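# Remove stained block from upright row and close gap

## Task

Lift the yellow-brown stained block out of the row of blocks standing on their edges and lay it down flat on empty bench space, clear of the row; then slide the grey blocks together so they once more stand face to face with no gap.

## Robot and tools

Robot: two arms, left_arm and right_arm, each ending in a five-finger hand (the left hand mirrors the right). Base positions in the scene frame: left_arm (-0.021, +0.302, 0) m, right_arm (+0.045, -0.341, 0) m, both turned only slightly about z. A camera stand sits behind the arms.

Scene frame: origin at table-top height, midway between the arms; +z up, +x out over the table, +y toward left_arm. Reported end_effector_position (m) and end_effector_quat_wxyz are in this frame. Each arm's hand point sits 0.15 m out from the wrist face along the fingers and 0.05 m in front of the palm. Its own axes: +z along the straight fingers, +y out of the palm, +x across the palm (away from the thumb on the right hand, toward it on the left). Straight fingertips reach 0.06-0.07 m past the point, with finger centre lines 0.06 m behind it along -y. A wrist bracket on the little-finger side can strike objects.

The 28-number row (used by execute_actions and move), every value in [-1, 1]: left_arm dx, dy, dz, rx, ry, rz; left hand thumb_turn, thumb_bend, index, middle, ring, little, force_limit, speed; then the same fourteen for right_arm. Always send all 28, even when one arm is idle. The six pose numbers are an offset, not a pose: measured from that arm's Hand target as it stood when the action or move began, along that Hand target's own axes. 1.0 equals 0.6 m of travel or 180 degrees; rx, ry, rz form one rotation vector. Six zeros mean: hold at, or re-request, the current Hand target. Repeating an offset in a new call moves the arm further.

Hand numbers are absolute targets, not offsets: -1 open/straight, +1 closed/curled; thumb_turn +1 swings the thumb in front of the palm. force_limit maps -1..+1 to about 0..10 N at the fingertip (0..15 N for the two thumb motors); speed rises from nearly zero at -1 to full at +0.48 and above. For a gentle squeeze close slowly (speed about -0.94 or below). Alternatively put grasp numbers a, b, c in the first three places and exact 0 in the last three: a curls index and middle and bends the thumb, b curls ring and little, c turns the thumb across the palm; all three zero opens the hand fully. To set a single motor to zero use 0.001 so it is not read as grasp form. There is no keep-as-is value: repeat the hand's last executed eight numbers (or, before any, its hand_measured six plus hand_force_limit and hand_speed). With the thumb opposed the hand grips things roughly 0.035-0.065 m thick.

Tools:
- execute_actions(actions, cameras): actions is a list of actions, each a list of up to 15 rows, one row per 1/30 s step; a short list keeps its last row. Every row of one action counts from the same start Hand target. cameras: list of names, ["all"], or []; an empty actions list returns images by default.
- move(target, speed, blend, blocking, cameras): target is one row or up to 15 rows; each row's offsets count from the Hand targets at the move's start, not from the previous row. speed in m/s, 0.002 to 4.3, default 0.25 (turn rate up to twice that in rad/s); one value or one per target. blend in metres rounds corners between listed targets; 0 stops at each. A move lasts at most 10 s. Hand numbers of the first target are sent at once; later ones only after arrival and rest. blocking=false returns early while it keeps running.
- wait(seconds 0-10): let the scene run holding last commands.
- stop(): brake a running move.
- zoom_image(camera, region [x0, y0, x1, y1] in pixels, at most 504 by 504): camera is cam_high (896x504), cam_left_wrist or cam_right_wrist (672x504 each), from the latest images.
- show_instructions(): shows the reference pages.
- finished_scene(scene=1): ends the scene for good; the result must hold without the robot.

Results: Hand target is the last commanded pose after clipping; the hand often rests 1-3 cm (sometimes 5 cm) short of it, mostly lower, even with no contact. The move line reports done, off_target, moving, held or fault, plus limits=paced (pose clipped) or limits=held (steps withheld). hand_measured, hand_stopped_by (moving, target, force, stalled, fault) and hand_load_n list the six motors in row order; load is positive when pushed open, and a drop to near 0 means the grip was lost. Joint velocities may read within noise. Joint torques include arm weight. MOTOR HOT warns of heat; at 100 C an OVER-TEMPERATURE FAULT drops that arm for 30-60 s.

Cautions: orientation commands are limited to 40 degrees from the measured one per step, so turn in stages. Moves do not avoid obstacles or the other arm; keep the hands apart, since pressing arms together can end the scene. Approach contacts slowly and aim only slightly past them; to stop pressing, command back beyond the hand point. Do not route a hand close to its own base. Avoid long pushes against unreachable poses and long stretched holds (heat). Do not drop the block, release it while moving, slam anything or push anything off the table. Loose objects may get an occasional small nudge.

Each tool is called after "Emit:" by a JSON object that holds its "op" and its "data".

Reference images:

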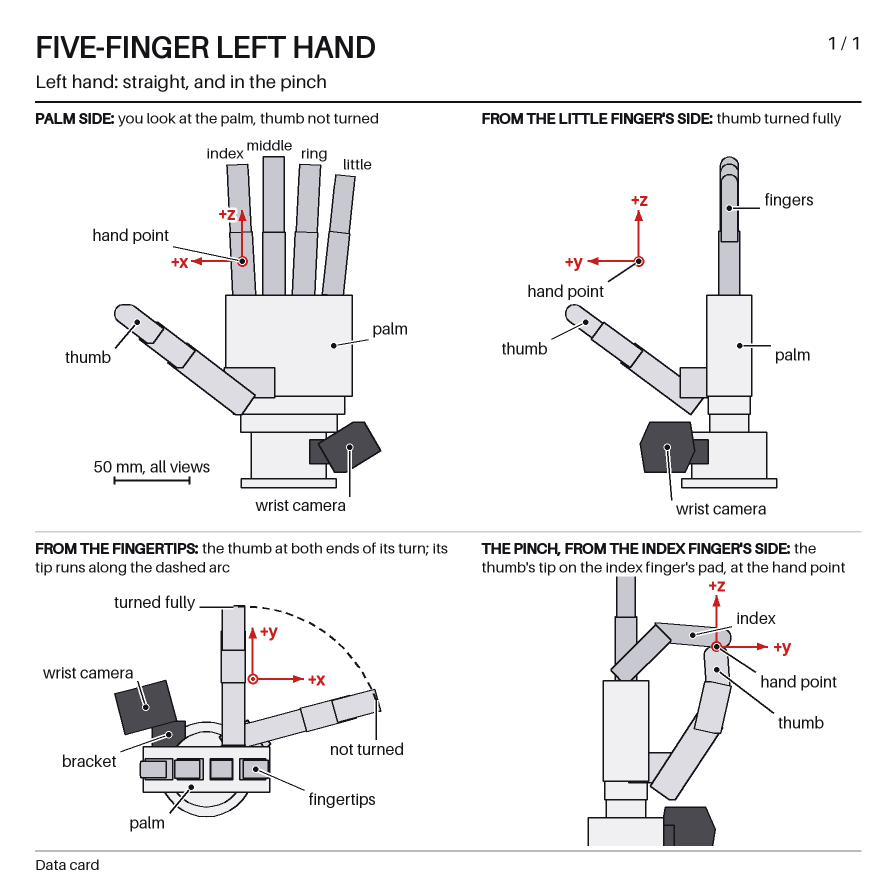

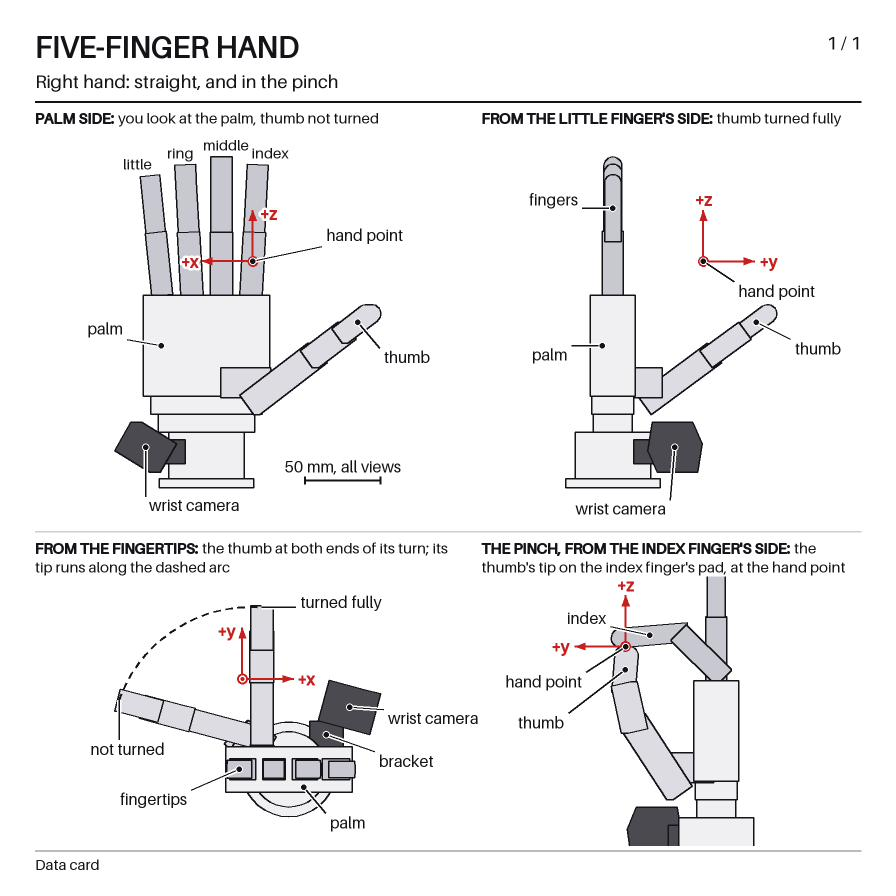

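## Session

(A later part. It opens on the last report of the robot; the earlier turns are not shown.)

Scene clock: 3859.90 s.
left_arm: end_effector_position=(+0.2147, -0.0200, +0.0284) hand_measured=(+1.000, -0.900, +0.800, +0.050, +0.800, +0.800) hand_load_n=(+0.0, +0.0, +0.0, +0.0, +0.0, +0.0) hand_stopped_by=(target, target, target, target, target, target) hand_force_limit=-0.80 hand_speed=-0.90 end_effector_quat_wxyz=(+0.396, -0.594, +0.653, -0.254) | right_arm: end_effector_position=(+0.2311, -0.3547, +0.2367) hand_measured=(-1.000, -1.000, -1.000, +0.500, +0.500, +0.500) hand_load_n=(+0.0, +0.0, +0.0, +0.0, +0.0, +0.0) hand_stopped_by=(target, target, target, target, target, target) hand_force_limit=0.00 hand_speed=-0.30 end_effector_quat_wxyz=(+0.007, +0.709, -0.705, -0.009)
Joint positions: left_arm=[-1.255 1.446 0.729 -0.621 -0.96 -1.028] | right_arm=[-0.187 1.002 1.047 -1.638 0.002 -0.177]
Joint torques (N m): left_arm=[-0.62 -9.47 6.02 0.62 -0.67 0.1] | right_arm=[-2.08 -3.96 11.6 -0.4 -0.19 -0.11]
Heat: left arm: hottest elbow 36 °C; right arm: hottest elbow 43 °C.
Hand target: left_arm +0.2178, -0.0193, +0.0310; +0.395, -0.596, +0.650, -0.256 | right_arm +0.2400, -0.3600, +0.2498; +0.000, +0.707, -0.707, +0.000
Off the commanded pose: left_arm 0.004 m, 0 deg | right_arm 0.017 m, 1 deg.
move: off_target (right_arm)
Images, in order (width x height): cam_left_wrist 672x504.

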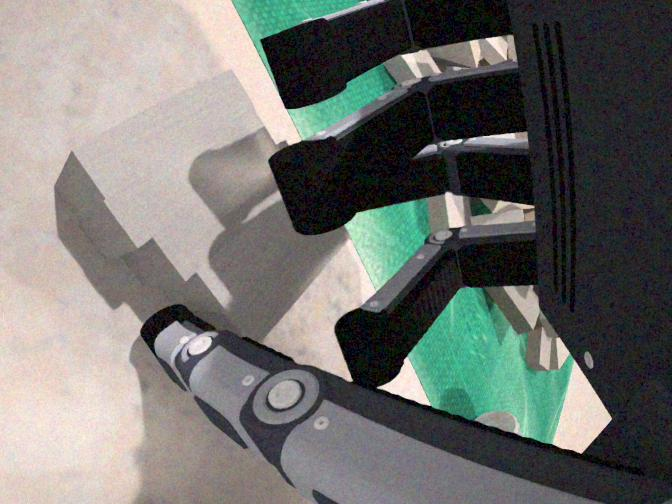

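Emit:
{"op": "move", "data": {"target": [[0,0,0,0,0,0,1,-1,0.8,0.05,0.8,0.8,-0.8,-0.6,0,0,0,0,0,0,-1,-1,-1,0.5,0.5,0.5,0,-0.3],[0.0001,-0.0033,0.0048,0,0,0,1,-1,0.8,0.05,0.8,0.8,-0.8,-0.6,0,0,0,0,0,0,-1,-1,-1,0.5,0.5,0.5,0,-0.3],[-0.0112,-0.116,-0.0675,0,0,0,1,-1,0.8,0.05,0.8,0.8,-0.8,-0.6,0,0,0,0,0,0,-1,-1,-1,0.5,0.5,0.5,0,-0.3]], "speed": 0.05, "cameras": ["cam_left_wrist","cam_right_wrist"]}}

Emit:
{"op": "zoom_image", "data": {"camera": "cam_left_wrist", "region": [40, 60, 320, 340]}}

Emit:
{"op": "zoom_image", "data": {"camera": "cam_right_wrist", "region": [230, 330, 330, 430]}}

Scene clock: 3871.63 s.
left_arm: end_effector_position=(+0.2179, -0.0186, +0.0942) hand_measured=(+1.000, -1.000, +0.800, +0.050, +0.800, +0.800) hand_load_n=(+0.0, -0.5, +0.0, +0.0, +0.0, +0.0) hand_stopped_by=(target, target, target, target, target, target) hand_force_limit=-0.80 hand_speed=-0.60 end_effector_quat_wxyz=(+0.400, -0.590, +0.657, -0.245) | right_arm: end_effector_position=(+0.2311, -0.3547, +0.2367) hand_measured=(-1.000, -1.000, -1.000, +0.500, +0.500, +0.500) hand_load_n=(+0.0, -0.5, +0.0, +0.0, +0.5, +0.0) hand_stopped_by=(target, target, target, target, target, target) hand_force_limit=0.00 hand_speed=-0.30 end_effector_quat_wxyz=(+0.007, +0.709, -0.705, -0.009)
Joint positions: left_arm=[-1.246 1.335 0.831 -0.842 -0.96 -1.01] | right_arm=[-0.187 1.002 1.047 -1.638 0.002 -0.177]
Joint torques (N m): left_arm=[-0.91 -9.05 10.18 -0.08 -0.62 0.05] | right_arm=[-2.08 -4.07 11.64 -0.4 -0.18 -0.11]
Heat: left arm: hottest elbow 36 °C; right arm: hottest elbow 43 °C.
Hand target: left_arm +0.2244, -0.0293, +0.1109; +0.395, -0.596, +0.650, -0.256 | right_arm +0.2400, -0.3600, +0.2498; +0.000, +0.707, -0.707, +0.000
Off the commanded pose: left_arm 0.021 m, 2 deg | right_arm 0.017 m, 1 deg.
move: off_target (left_arm, right_arm)
Images, in order (width x height): cam_left_wrist 672x504, cam_right_wrist 672x504.

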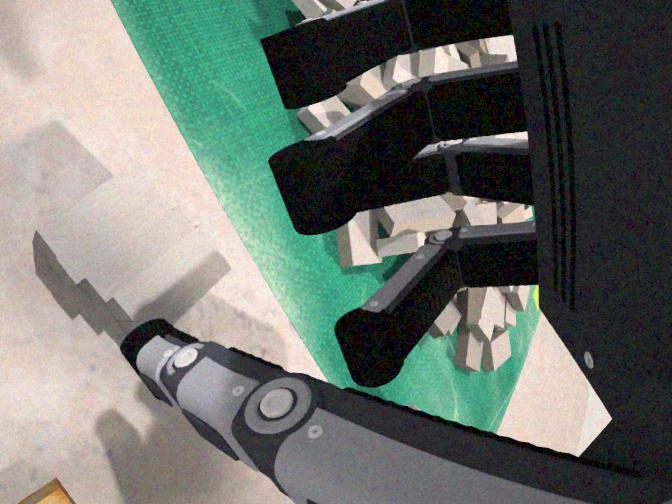

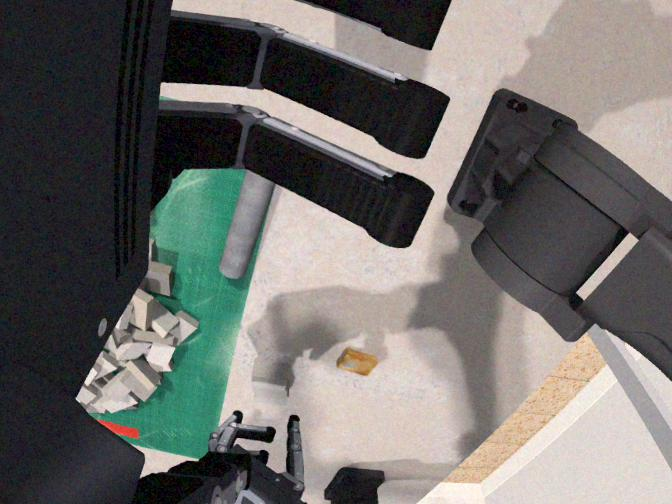

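Scaled by 1.800 from the camera's 672x504 image, which has a finer 960x720 frame.

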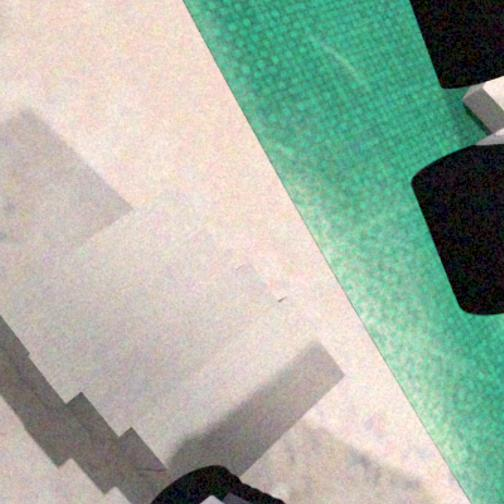

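Scaled by 5.040 from the camera's 672x504 image, which has a finer 960x720 frame.

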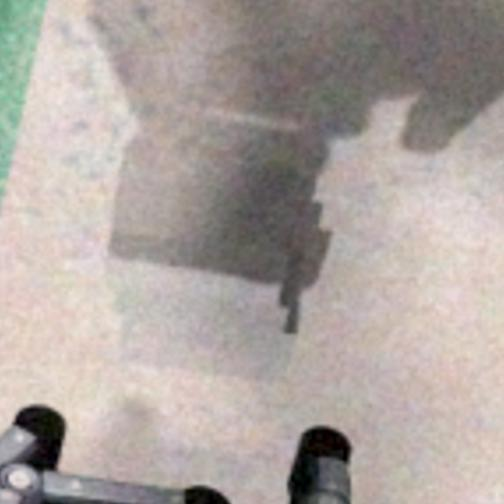

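Emit:
{"op": "move", "data": {"target": [-0.0547,0.0846,0.0416,0,0,0,1,-1,0.8,0.05,0.8,0.8,-0.8,-0.6,0,0,0,0,0,0,-1,-1,-1,0.5,0.5,0.5,0,-0.3], "speed": 0.08, "cameras": ["cam_left_wrist","cam_right_wrist"]}}

Emit:
{"op": "zoom_image", "data": {"camera": "cam_left_wrist", "region": [60, 140, 320, 400]}}

Emit:
{"op": "zoom_image", "data": {"camera": "cam_right_wrist", "region": [230, 330, 330, 430]}}

Scene clock: 3947.47 s.
left_arm: end_effector_position=(+0.2118, +0.0148, +0.0602) hand_measured=(+1.000, -1.000, +0.800, +0.050, +0.800, +0.800) hand_load_n=(+0.0, +0.0, +0.0, +0.0, +0.5, +0.0) hand_stopped_by=(target, target, target, target, target, target) hand_force_limit=-0.80 hand_speed=-0.60 end_effector_quat_wxyz=(+0.398, -0.593, +0.654, -0.251) | right_arm: end_effector_position=(+0.2311, -0.3547, +0.2367) hand_measured=(-1.000, -1.000, -1.000, +0.500, +0.500, +0.500) hand_load_n=(+0.0, +0.0, +0.0, +0.0, +0.0, +0.0) hand_stopped_by=(target, target, target, target, target, target) hand_force_limit=0.00 hand_speed=-0.30 end_effector_quat_wxyz=(+0.007, +0.709, -0.705, -0.009)
Joint positions: left_arm=[-1.229 1.29 0.682 -0.703 -0.955 -0.984] | right_arm=[-0.187 1.002 1.047 -1.638 0.002 -0.177]
Joint torques (N m): left_arm=[-0.56 -7.88 6.48 0.91 -0.59 0.1] | right_arm=[-2.02 -3.96 11.6 -0.42 -0.19 -0.11]
Heat: left arm: hottest elbow 39 °C; right arm: hottest elbow 43 °C.
Hand target: left_arm +0.2150, +0.0141, +0.0632; +0.395, -0.596, +0.650, -0.256 | right_arm +0.2400, -0.3600, +0.2498; +0.000, +0.707, -0.707, +0.000
Off the commanded pose: left_arm 0.004 m, 1 deg | right_arm 0.017 m, 1 deg.
move: off_target (right_arm)
Images, in order (width x height): cam_left_wrist 672x504, cam_right_wrist 672x504.

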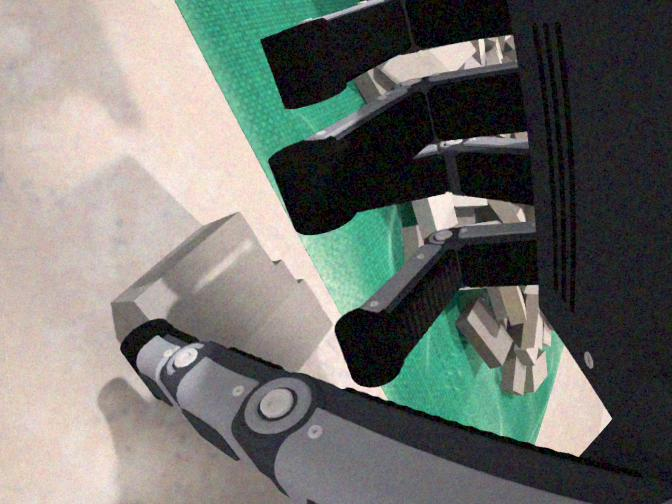

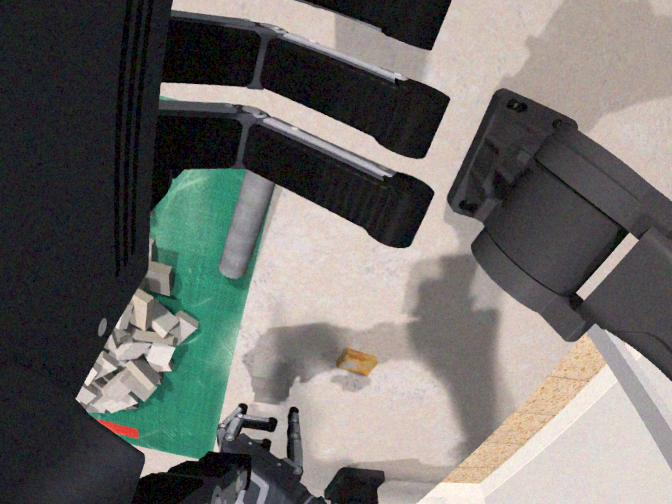

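Scaled by 1.938 from the camera's 672x504 image, which has a finer 960x720 frame.

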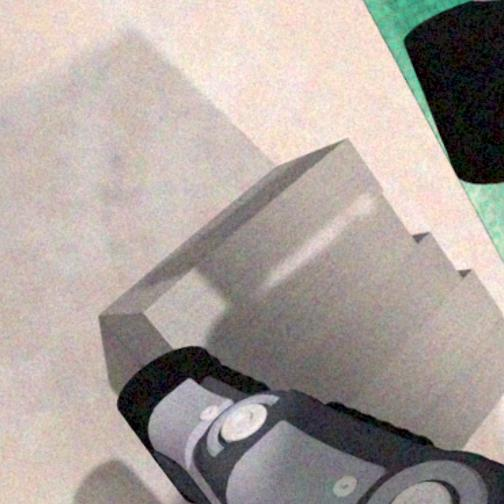

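Scaled by 5.040 from the camera's 672x504 image, which has a finer 960x720 frame.

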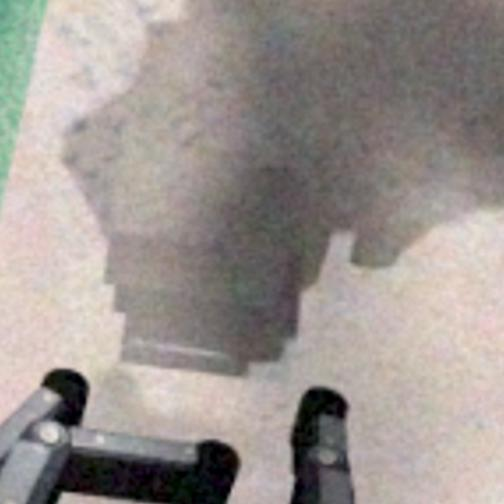

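Emit:
{"op": "execute_actions", "data": {"actions": [], "cameras": ["all"]}}

Scene clock: 3970.43 s.
left_arm: end_effector_position=(+0.2117, +0.0150, +0.0600) hand_measured=(+1.000, -1.000, +0.800, +0.050, +0.800, +0.800) hand_load_n=(+0.0, +0.0, +0.0, +0.0, +0.0, +0.0) hand_stopped_by=(target, target, target, target, target, target) hand_force_limit=-0.80 hand_speed=-0.60 end_effector_quat_wxyz=(+0.398, -0.592, +0.654, -0.250) | right_arm: end_effector_position=(+0.2311, -0.3547, +0.2367) hand_measured=(-1.000, -1.000, -1.000, +0.500, +0.500, +0.500) hand_load_n=(+0.0, +0.0, +0.0, +0.0, +0.0, +0.0) hand_stopped_by=(target, target, target, target, target, target) hand_force_limit=0.00 hand_speed=-0.30 end_effector_quat_wxyz=(+0.007, +0.709, -0.705, -0.009)
Joint positions: left_arm=[-1.229 1.29 0.682 -0.703 -0.955 -0.983] | right_arm=[-0.187 1.002 1.047 -1.638 0.002 -0.177]
Joint velocities: within noise
Joint torques (N m): left_arm=[-0.62 -8 6.52 0.99 -0.6 0.07] | right_arm=[-2.02 -4.01 11.6 -0.4 -0.18 -0.11]
Heat: left arm: hottest elbow 39 °C; right arm: hottest elbow 43 °C.
Hand target: left_arm +0.2149, +0.0143, +0.0630; +0.395, -0.596, +0.650, -0.256 | right_arm +0.2400, -0.3600, +0.2498; +0.000, +0.707, -0.707, +0.000
Off the commanded pose: left_arm 0.005 m, 1 deg | right_arm 0.017 m, 1 deg.

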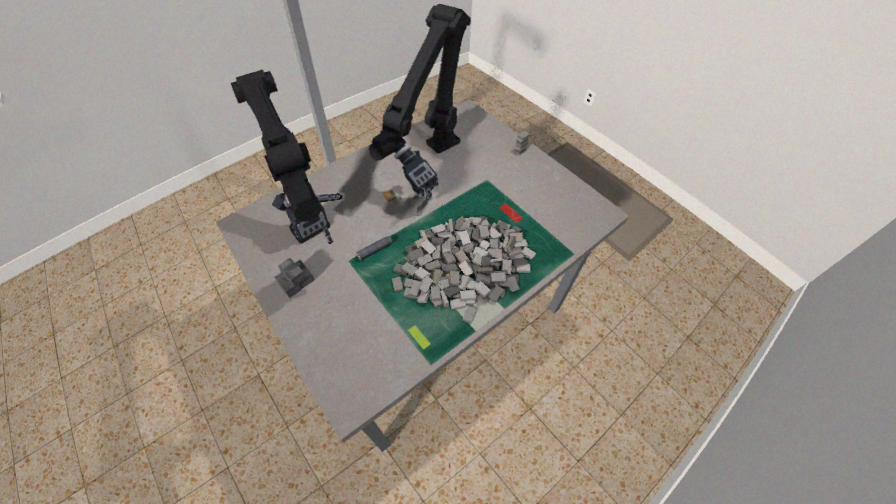

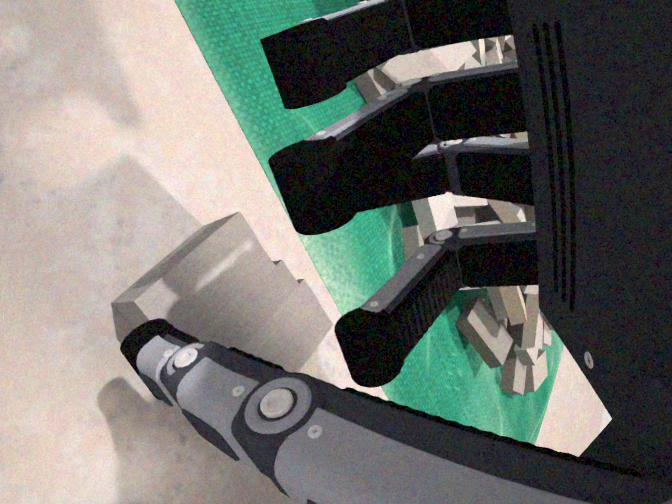

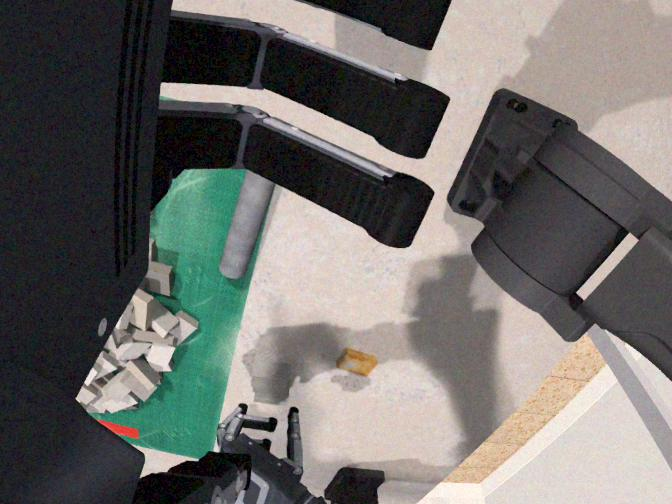

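Emit:
{"op": "zoom_image", "data": {"camera": "cam_left_wrist", "region": [100, 190, 420, 430]}}

Emit:
{"op": "zoom_image", "data": {"camera": "cam_right_wrist", "region": [210, 310, 390, 450]}}

Scaled by 1.575 from the camera's 672x504 image, which has a finer 960x720 frame.

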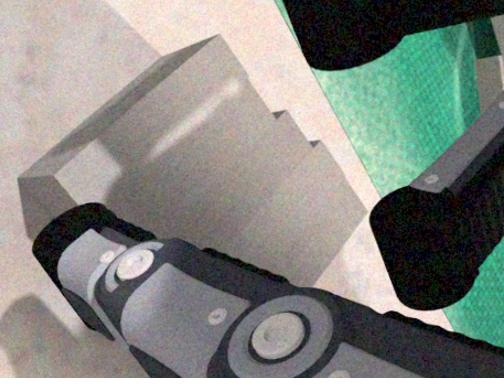

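Scaled by 2.800 from the camera's 672x504 image, which has a finer 960x720 frame.

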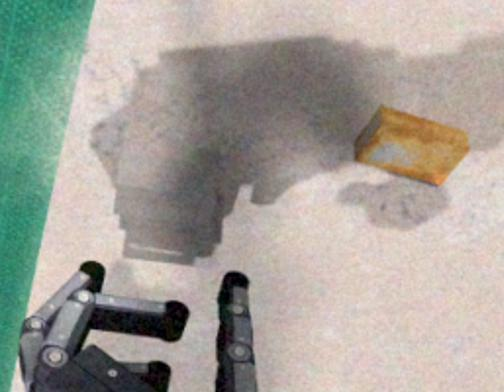

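Emit:
{"op": "move", "data": {"target": [0.01091, 0.02286, 0.01382, 0, 0, 0, 1, -1, 0.8, 0.05, 0.8, 0.8, -0.8, -0.6, 0, 0, 0, 0, 0, 0, -1, -1, -1, 0.5, 0.5, 0.5, 0, -0.3], "speed": 0.06, "cameras": ["cam_left_wrist", "cam_right_wrist"]}}

Scene clock: 4000.00 s.
left_arm: end_effector_position=(+0.2126, +0.0126, +0.0497) hand_measured=(+1.000, -1.000, +0.800, +0.050, +0.800, +0.800) hand_load_n=(+0.0, +0.0, +0.0, +0.0, +0.0, +0.0) hand_stopped_by=(target, target, target, target, target, target) hand_force_limit=-0.80 hand_speed=-0.60 end_effector_quat_wxyz=(+0.396, -0.594, +0.652, -0.256) | right_arm: end_effector_position=(+0.2311, -0.3547, +0.2367) hand_measured=(-1.000, -1.000, -1.000, +0.500, +0.500, +0.500) hand_load_n=(+0.0, +0.0, +0.0, +0.0, +0.0, +0.0) hand_stopped_by=(target, target, target, target, target, target) hand_force_limit=0.00 hand_speed=-0.30 end_effector_quat_wxyz=(+0.007, +0.709, -0.705, -0.009)
Joint positions: left_arm=[-1.229 1.311 0.665 -0.652 -0.955 -0.983] | right_arm=[-0.187 1.002 1.047 -1.638 0.002 -0.177]
Joint torques (N m): left_arm=[-1.14 -6.18 6.52 0.92 -0.65 -0.02] | right_arm=[-1.96 -3.96 11.63 -0.4 -0.19 -0.11]
Heat: left arm: hottest elbow 39 °C; right arm: hottest elbow 43 °C.
Hand target: left_arm +0.2140, +0.0111, +0.0461; +0.395, -0.596, +0.650, -0.256 | right_arm +0.2400, -0.3600, +0.2498; +0.000, +0.707, -0.707, +0.000
Off the commanded pose: left_arm 0.004 m, 0 deg | right_arm 0.017 m, 1 deg.
move: off_target (right_arm)
Images, in order (width x height): cam_left_wrist 672x504, cam_right_wrist 672x504.

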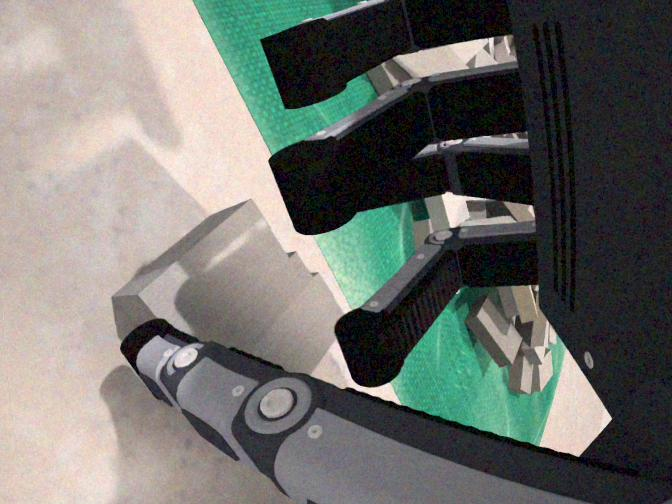

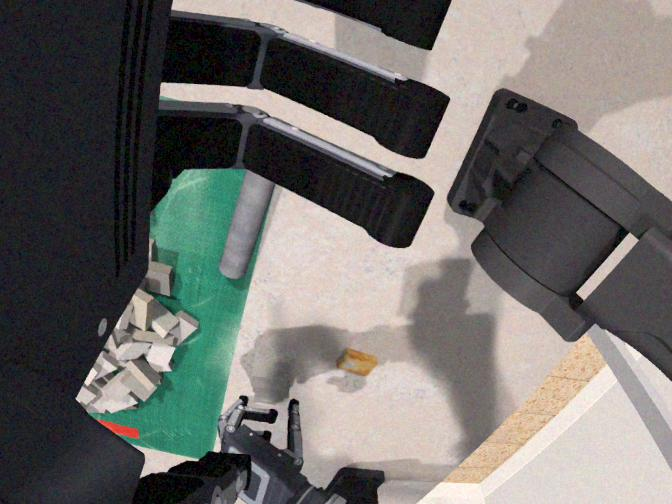

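Emit:
{"op": "zoom_image", "data": {"camera": "cam_right_wrist", "region": [215, 330, 335, 430]}}

Emit:
{"op": "zoom_image", "data": {"camera": "cam_left_wrist", "region": [90, 180, 410, 420]}}

Scaled by 4.200 from the camera's 672x504 image, which has a finer 960x720 frame.

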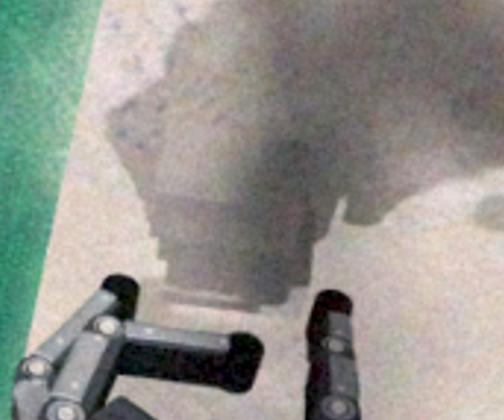

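Scaled by 1.575 from the camera's 672x504 image, which has a finer 960x720 frame.

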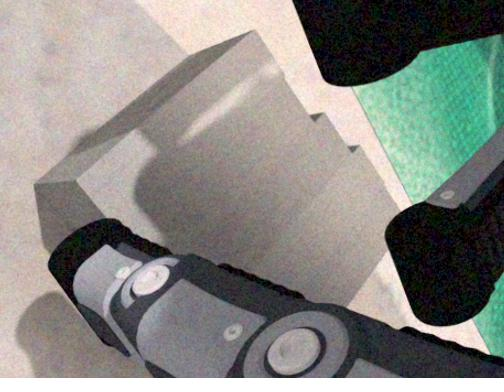

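Emit:
{"op": "move", "data": {"target": [0.0077, 0.0243, 0.01472, 0, 0, 0, 1, -1, 0.8, 0.05, 0.8, 0.8, -0.8, -0.6, 0, 0, 0, 0, 0, 0, -1, -1, -1, 0.5, 0.5, 0.5, 0, -0.3], "speed": 0.03, "cameras": ["cam_left_wrist", "cam_right_wrist"]}}

Scene clock: 4017.43 s.
left_arm: end_effector_position=(+0.2127, +0.0123, +0.0324) hand_measured=(+1.000, -1.000, +0.800, +0.050, +0.800, +0.800) hand_load_n=(+0.0, +0.0, +0.0, +0.0, +0.0, +0.0) hand_stopped_by=(target, target, target, target, target, target) hand_force_limit=-0.80 hand_speed=-0.60 end_effector_quat_wxyz=(+0.396, -0.594, +0.653, -0.254) | right_arm: end_effector_position=(+0.2311, -0.3547, +0.2367) hand_measured=(-1.000, -1.000, -1.000, +0.500, +0.500, +0.500) hand_load_n=(+0.0, +0.0, +0.0, +0.0, +0.0, +0.0) hand_stopped_by=(target, target, target, target, target, target) hand_force_limit=0.00 hand_speed=-0.30 end_effector_quat_wxyz=(+0.007, +0.709, -0.705, -0.009)
Joint positions: left_arm=[-1.229 1.352 0.645 -0.595 -0.955 -0.984] | right_arm=[-0.187 1.002 1.047 -1.638 0.002 -0.177]
Joint torques (N m): left_arm=[-1.73 -6.24 6.12 0.9 -0.69 -0.08] | right_arm=[-2.08 -3.9 11.63 -0.42 -0.18 -0.11]
Heat: left arm: hottest elbow 38 °C; right arm: hottest elbow 43 °C.
Hand target: left_arm +0.2130, +0.0101, +0.0284; +0.395, -0.596, +0.650, -0.256 | right_arm +0.2400, -0.3600, +0.2498; +0.000, +0.707, -0.707, +0.000
Off the commanded pose: left_arm 0.005 m, 0 deg | right_arm 0.017 m, 1 deg.
move: off_target (right_arm)
Images, in order (width x height): cam_left_wrist 672x504, cam_right_wrist 672x504.

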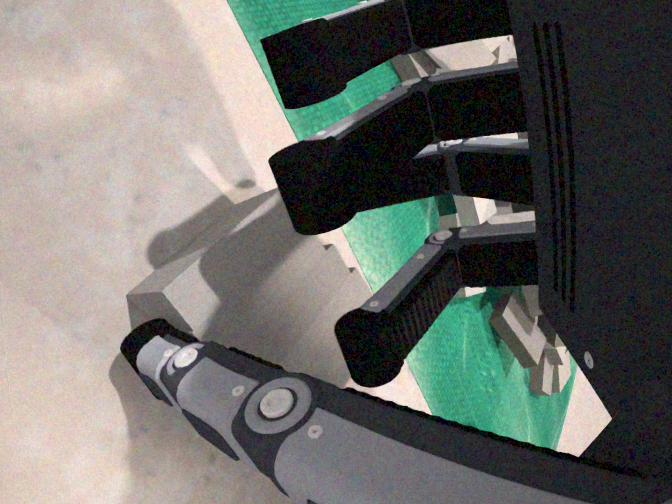

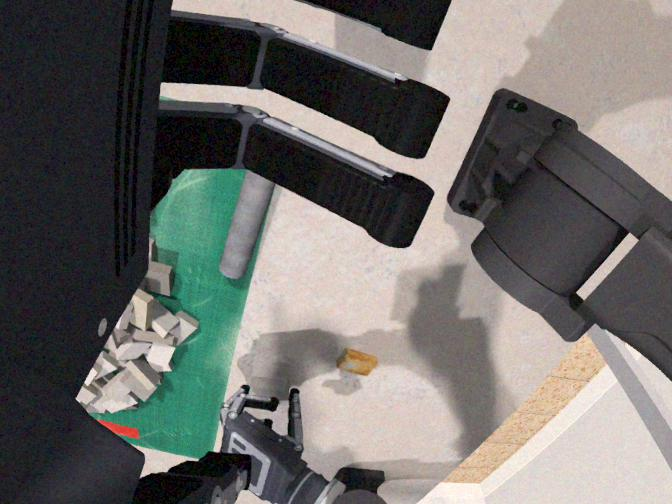

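Emit:
{"op": "move", "data": {"target": [0.00021, -0.00525, 0.00752, 0, 0, 0, 1, -1, 0.8, 0.05, 0.8, 0.8, -0.8, -0.6, 0, 0, 0, 0, 0, 0, -1, -1, -1, 0.5, 0.5, 0.5, 0, -0.3], "speed": 0.03}}

Scene clock: 4023.13 s.
left_arm: end_effector_position=(+0.2147, +0.0092, +0.0326) hand_measured=(+1.000, -1.000, +0.800, +0.050, +0.800, +0.800) hand_load_n=(+0.0, +0.0, +0.0, +0.0, +0.0, +0.0) hand_stopped_by=(target, target, target, target, target, target) hand_force_limit=-0.80 hand_speed=-0.60 end_effector_quat_wxyz=(+0.393, -0.594, +0.652, -0.259) | right_arm: end_effector_position=(+0.2311, -0.3547, +0.2367) hand_measured=(-1.000, -1.000, -1.000, +0.500, +0.500, +0.500) hand_load_n=(+0.0, -0.5, +0.0, +0.0, +0.0, +0.0) hand_stopped_by=(target, target, target, target, target, target) hand_force_limit=0.00 hand_speed=-0.30 end_effector_quat_wxyz=(+0.007, +0.709, -0.705, -0.009)
Joint positions: left_arm=[-1.225 1.353 0.645 -0.575 -0.951 -0.973] | right_arm=[-0.187 1.002 1.047 -1.638 0.002 -0.177]
Joint torques (N m): left_arm=[-0.67 -6.24 6.19 1.06 -0.65 0.07] | right_arm=[-1.96 -4.01 11.64 -0.4 -0.19 -0.11]
Heat: left arm: hottest elbow 38 °C; right arm: hottest elbow 43 °C.
Hand target: left_arm +0.2185, +0.0102, +0.0284; +0.395, -0.596, +0.650, -0.256 | right_arm +0.2400, -0.3600, +0.2498; +0.000, +0.707, -0.707, +0.000
Off the commanded pose: left_arm 0.006 m, 0 deg | right_arm 0.017 m, 1 deg.
move: off_target (right_arm)

Emit:
{"op": "move", "data": {"target": [0, 0, 0, 0, 0, 0, 1, -0.6, 0.8, 0.05, 0.8, 0.8, -0.5, -0.9, 0, 0, 0, 0, 0, 0, -1, -1, -1, 0.5, 0.5, 0.5, 0, -0.3], "speed": 0.03, "cameras": ["cam_left_wrist", "cam_right_wrist"]}}

Scene clock: 4032.20 s.
left_arm: end_effector_position=(+0.2144, +0.0097, +0.0315) hand_measured=(+1.000, -0.830, +0.800, +0.050, +0.800, +0.800) hand_load_n=(+0.5, +3.5, +0.0, +2.5, +0.0, +0.0) hand_stopped_by=(target, force, target, target, target, target) hand_force_limit=-0.50 hand_speed=-0.90 end_effector_quat_wxyz=(+0.393, -0.594, +0.653, -0.257) | right_arm: end_effector_position=(+0.2311, -0.3547, +0.2367) hand_measured=(-1.000, -1.000, -1.000, +0.500, +0.500, +0.500) hand_load_n=(+0.0, -0.5, +0.0, +0.0, +0.0, +0.0) hand_stopped_by=(target, target, target, target, target, target) hand_force_limit=0.00 hand_speed=-0.30 end_effector_quat_wxyz=(+0.007, +0.709, -0.705, -0.009)
Joint positions: left_arm=[-1.225 1.355 0.644 -0.575 -0.95 -0.971] | right_arm=[-0.187 1.002 1.047 -1.638 0.002 -0.177]
Joint torques (N m): left_arm=[-0.62 -6.59 6.23 1.11 -0.73 0.06] | right_arm=[-1.96 -3.96 11.6 -0.4 -0.18 -0.11]
Heat: left arm: hottest elbow 37 °C; right arm: hottest elbow 43 °C.
Hand target: left_arm +0.2185, +0.0102, +0.0284; +0.395, -0.596, +0.650, -0.256 | right_arm +0.2400, -0.3600, +0.2498; +0.000, +0.707, -0.707, +0.000
Off the commanded pose: left_arm 0.005 m, 0 deg | right_arm 0.017 m, 1 deg.
move: off_target (right_arm)
Images, in order (width x height): cam_left_wrist 672x504, cam_right_wrist 672x504.

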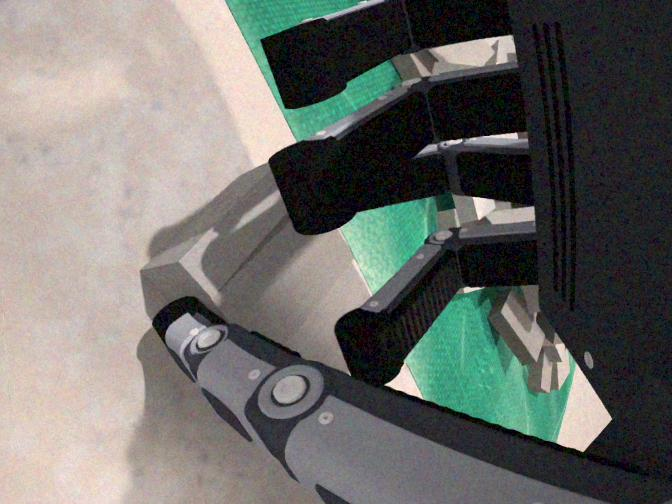

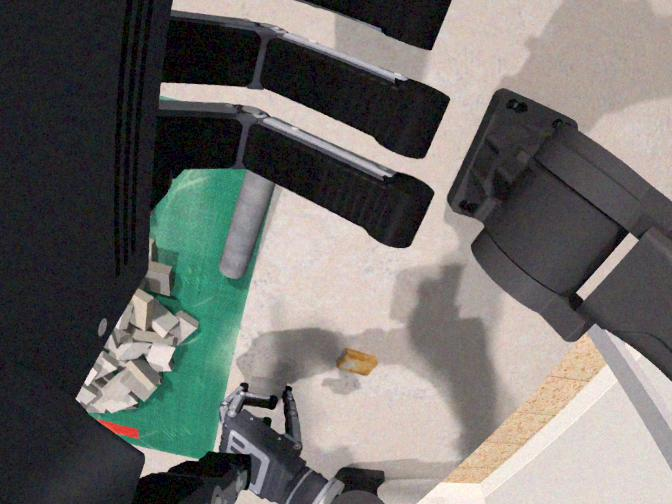

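Emit:
{"op": "move", "data": {"target": [0, 0, 0, 0, 0, 0, 1, -0.95, 0.8, 0.05, 0.8, 0.8, -0.8, -0.9, 0, 0, 0, 0, 0, 0, -1, -1, -1, 0.5, 0.5, 0.5, 0, -0.3], "speed": 0.03, "cameras": ["cam_left_wrist", "cam_right_wrist"]}}

Emit:
{"op": "zoom_image", "data": {"camera": "cam_left_wrist", "region": [100, 170, 420, 410]}}

Emit:
{"op": "zoom_image", "data": {"camera": "cam_right_wrist", "region": [215, 330, 335, 430]}}

Scene clock: 4040.60 s.
left_arm: end_effector_position=(+0.2151, +0.0095, +0.0317) hand_measured=(+1.000, -0.950, +0.800, +0.050, +0.800, +0.800) hand_load_n=(+0.0, +0.0, +0.0, +0.0, +0.0, +0.0) hand_stopped_by=(target, target, target, target, target, target) hand_force_limit=-0.80 hand_speed=-0.90 end_effector_quat_wxyz=(+0.393, -0.595, +0.652, -0.258) | right_arm: end_effector_position=(+0.2311, -0.3547, +0.2367) hand_measured=(-1.000, -1.000, -1.000, +0.500, +0.500, +0.500) hand_load_n=(+0.0, +0.0, +0.0, +0.0, +0.0, +0.0) hand_stopped_by=(target, target, target, target, target, target) hand_force_limit=0.00 hand_speed=-0.30 end_effector_quat_wxyz=(+0.007, +0.709, -0.705, -0.009)
Joint positions: left_arm=[-1.223 1.355 0.644 -0.572 -0.95 -0.971] | right_arm=[-0.187 1.002 1.047 -1.638 0.002 -0.177]
Joint torques (N m): left_arm=[-0.91 -6.48 6.22 1.03 -0.74 0.07] | right_arm=[-2.08 -4.01 11.63 -0.39 -0.18 -0.11]
Heat: left arm: hottest elbow 37 °C; right arm: hottest elbow 43 °C.
Hand target: left_arm +0.2186, +0.0102, +0.0284; +0.395, -0.596, +0.650, -0.256 | right_arm +0.2400, -0.3600, +0.2498; +0.000, +0.707, -0.707, +0.000
Off the commanded pose: left_arm 0.005 m, 0 deg | right_arm 0.017 m, 1 deg.
move: off_target (right_arm)
Images, in order (width x height): cam_left_wrist 672x504, cam_right_wrist 672x504.

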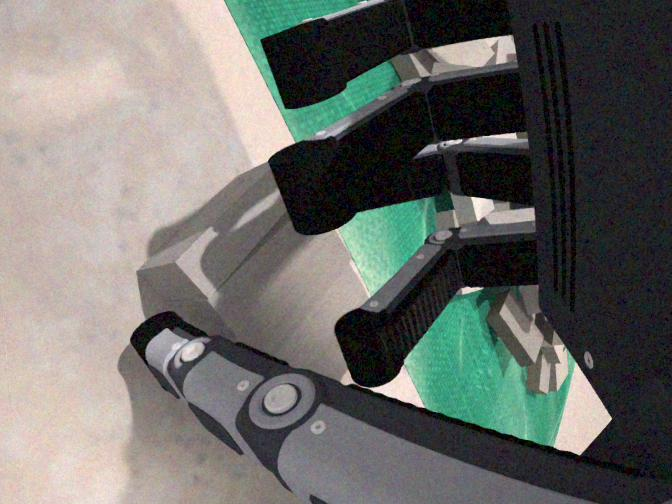

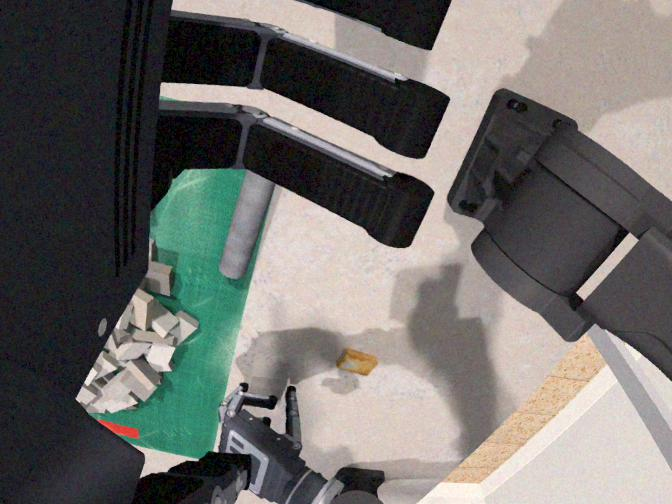

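Scaled by 1.575 from the camera's 672x504 image, which has a finer 960x720 frame.

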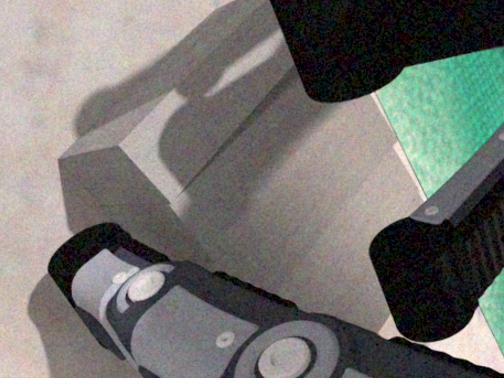

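Scaled by 4.200 from the camera's 672x504 image, which has a finer 960x720 frame.

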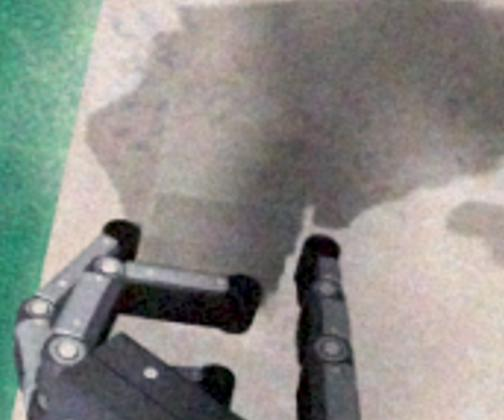

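Emit:
{"op": "move", "data": {"target": [0.00009, -0.00239, 0.00342, 0, 0, 0, 1, -1, 0.8, 0.05, 0.8, 0.8, -0.8, -0.6, 0, 0, 0, 0, 0, 0, -1, -1, -1, 0.5, 0.5, 0.5, 0, -0.3], "speed": 0.03}}

Scene clock: 4072.90 s.
left_arm: end_effector_position=(+0.2179, +0.0096, +0.0322) hand_measured=(+1.000, -1.000, +0.800, +0.050, +0.800, +0.800) hand_load_n=(+0.0, +0.0, +0.0, +0.0, +0.0, +0.0) hand_stopped_by=(target, target, target, target, target, target) hand_force_limit=-0.80 hand_speed=-0.60 end_effector_quat_wxyz=(+0.394, -0.596, +0.651, -0.259) | right_arm: end_effector_position=(+0.2311, -0.3547, +0.2367) hand_measured=(-1.000, -1.000, -1.000, +0.500, +0.500, +0.500) hand_load_n=(+0.0, +0.0, +0.0, +0.0, +0.0, +0.0) hand_stopped_by=(target, target, target, target, target, target) hand_force_limit=0.00 hand_speed=-0.30 end_effector_quat_wxyz=(+0.007, +0.709, -0.705, -0.009)
Joint positions: left_arm=[-1.216 1.355 0.644 -0.562 -0.95 -0.962] | right_arm=[-0.187 1.002 1.047 -1.638 0.002 -0.177]
Joint torques (N m): left_arm=[-0.44 -6.42 6.26 1.01 -0.65 0.09] | right_arm=[-2.02 -4.01 11.62 -0.4 -0.19 -0.11]
Heat: left arm: hottest elbow 36 °C; right arm: hottest elbow 43 °C.
Hand target: left_arm +0.2211, +0.0102, +0.0284; +0.395, -0.596, +0.650, -0.256 | right_arm +0.2400, -0.3600, +0.2498; +0.000, +0.707, -0.707, +0.000
Off the commanded pose: left_arm 0.005 m, 0 deg | right_arm 0.017 m, 1 deg.
move: off_target (right_arm)

Emit:
{"op": "move", "data": {"target": [-0.00373, -0.04512, -0.02325, 0, 0, 0, 1, -1, 0.8, 0.05, 0.8, 0.8, -0.8, -0.6, 0, 0, 0, 0, 0, 0, -1, -1, -1, 0.5, 0.5, 0.5, 0, -0.3], "speed": 0.05, "cameras": ["cam_left_wrist", "cam_right_wrist"]}}

Emit:
{"op": "zoom_image", "data": {"camera": "cam_left_wrist", "region": [100, 170, 420, 410]}}

Emit:
{"op": "zoom_image", "data": {"camera": "cam_right_wrist", "region": [215, 330, 335, 430]}}

Scene clock: 4080.63 s.
left_arm: end_effector_position=(+0.2180, +0.0168, +0.0443) hand_measured=(+1.000, -1.000, +0.800, +0.050, +0.800, +0.800) hand_load_n=(+0.5, +0.0, +0.0, +0.0, +0.0, +0.0) hand_stopped_by=(target, target, target, target, target, target) hand_force_limit=-0.80 hand_speed=-0.60 end_effector_quat_wxyz=(+0.399, -0.591, +0.656, -0.247) | right_arm: end_effector_position=(+0.2311, -0.3547, +0.2367) hand_measured=(-1.000, -1.000, -1.000, +0.500, +0.500, +0.500) hand_load_n=(+0.0, +0.0, +0.0, -0.5, +0.0, +0.0) hand_stopped_by=(target, target, target, target, target, target) hand_force_limit=0.00 hand_speed=-0.30 end_effector_quat_wxyz=(+0.007, +0.709, -0.705, -0.009)
Joint positions: left_arm=[-1.208 1.323 0.66 -0.627 -0.949 -0.949] | right_arm=[-0.187 1.002 1.047 -1.638 0.002 -0.177]
Joint torques (N m): left_arm=[-0.97 -7.82 9.25 0.02 -0.6 0.09] | right_arm=[-2.08 -4.07 11.63 -0.42 -0.18 -0.11]
Heat: left arm: hottest elbow 36 °C; right arm: hottest elbow 43 °C.
Hand target: left_arm +0.2251, +0.0063, +0.0583; +0.395, -0.596, +0.651, -0.256 | right_arm +0.2400, -0.3600, +0.2498; +0.000, +0.707, -0.707, +0.000
Off the commanded pose: left_arm 0.019 m, 1 deg | right_arm 0.017 m, 1 deg.
move: off_target (left_arm, right_arm)
Images, in order (width x height): cam_left_wrist 672x504, cam_right_wrist 672x504.

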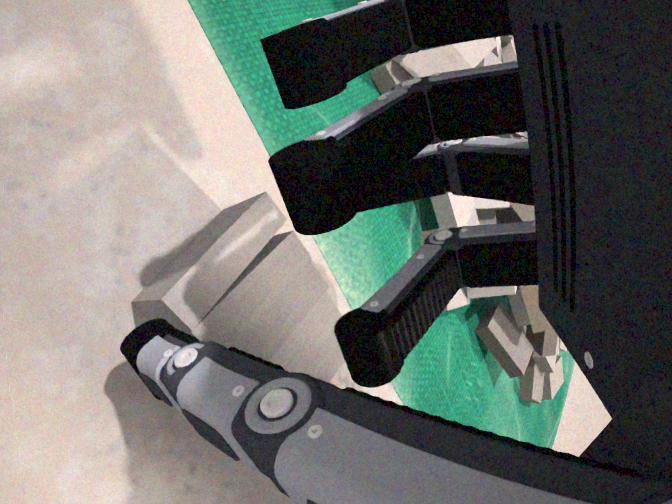

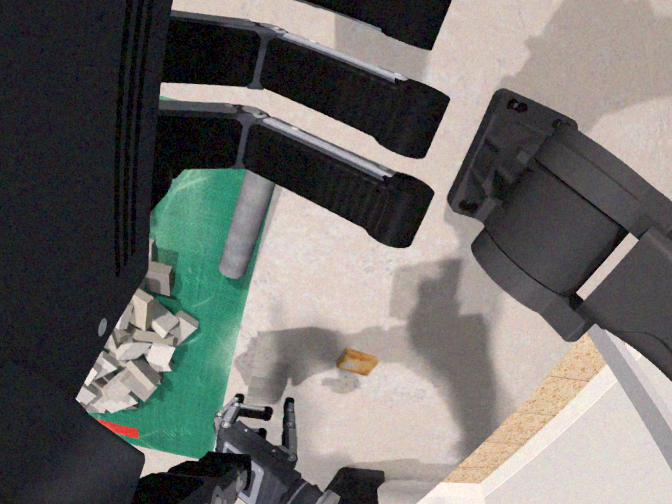

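Scaled by 1.575 from the camera's 672x504 image, which has a finer 960x720 frame.

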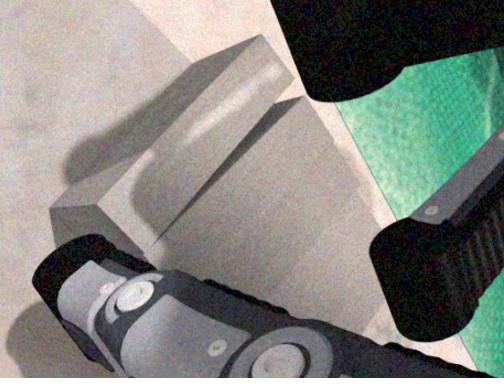

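Scaled by 4.200 from the camera's 672x504 image, which has a finer 960x720 frame.

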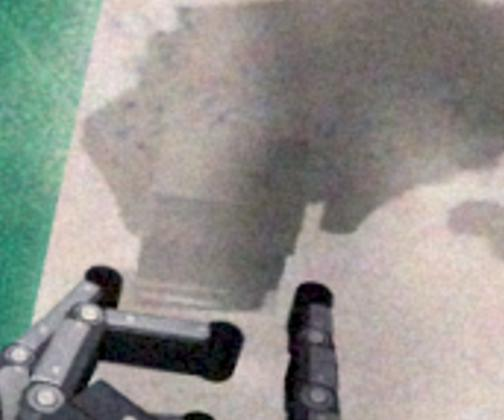

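Emit:
{"op": "zoom_image", "data": {"camera": "cam_right_wrist", "region": [235, 355, 305, 415]}}

Emit:
{"op": "zoom_image", "data": {"camera": "cam_left_wrist", "region": [120, 180, 360, 360]}}

Scaled by 7.200 from the camera's 672x504 image, which has a finer 960x720 frame.

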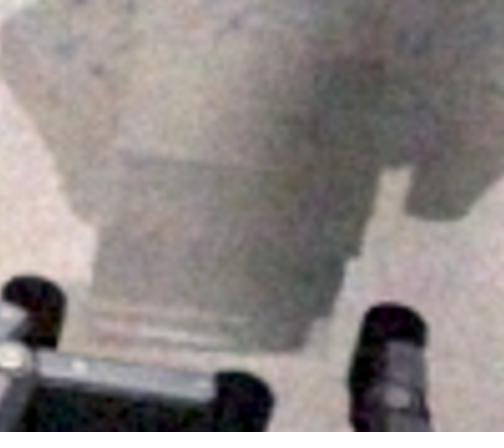

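Scaled by 2.100 from the camera's 672x504 image, which has a finer 960x720 frame.

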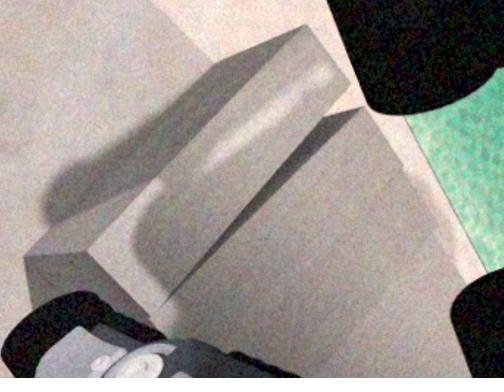

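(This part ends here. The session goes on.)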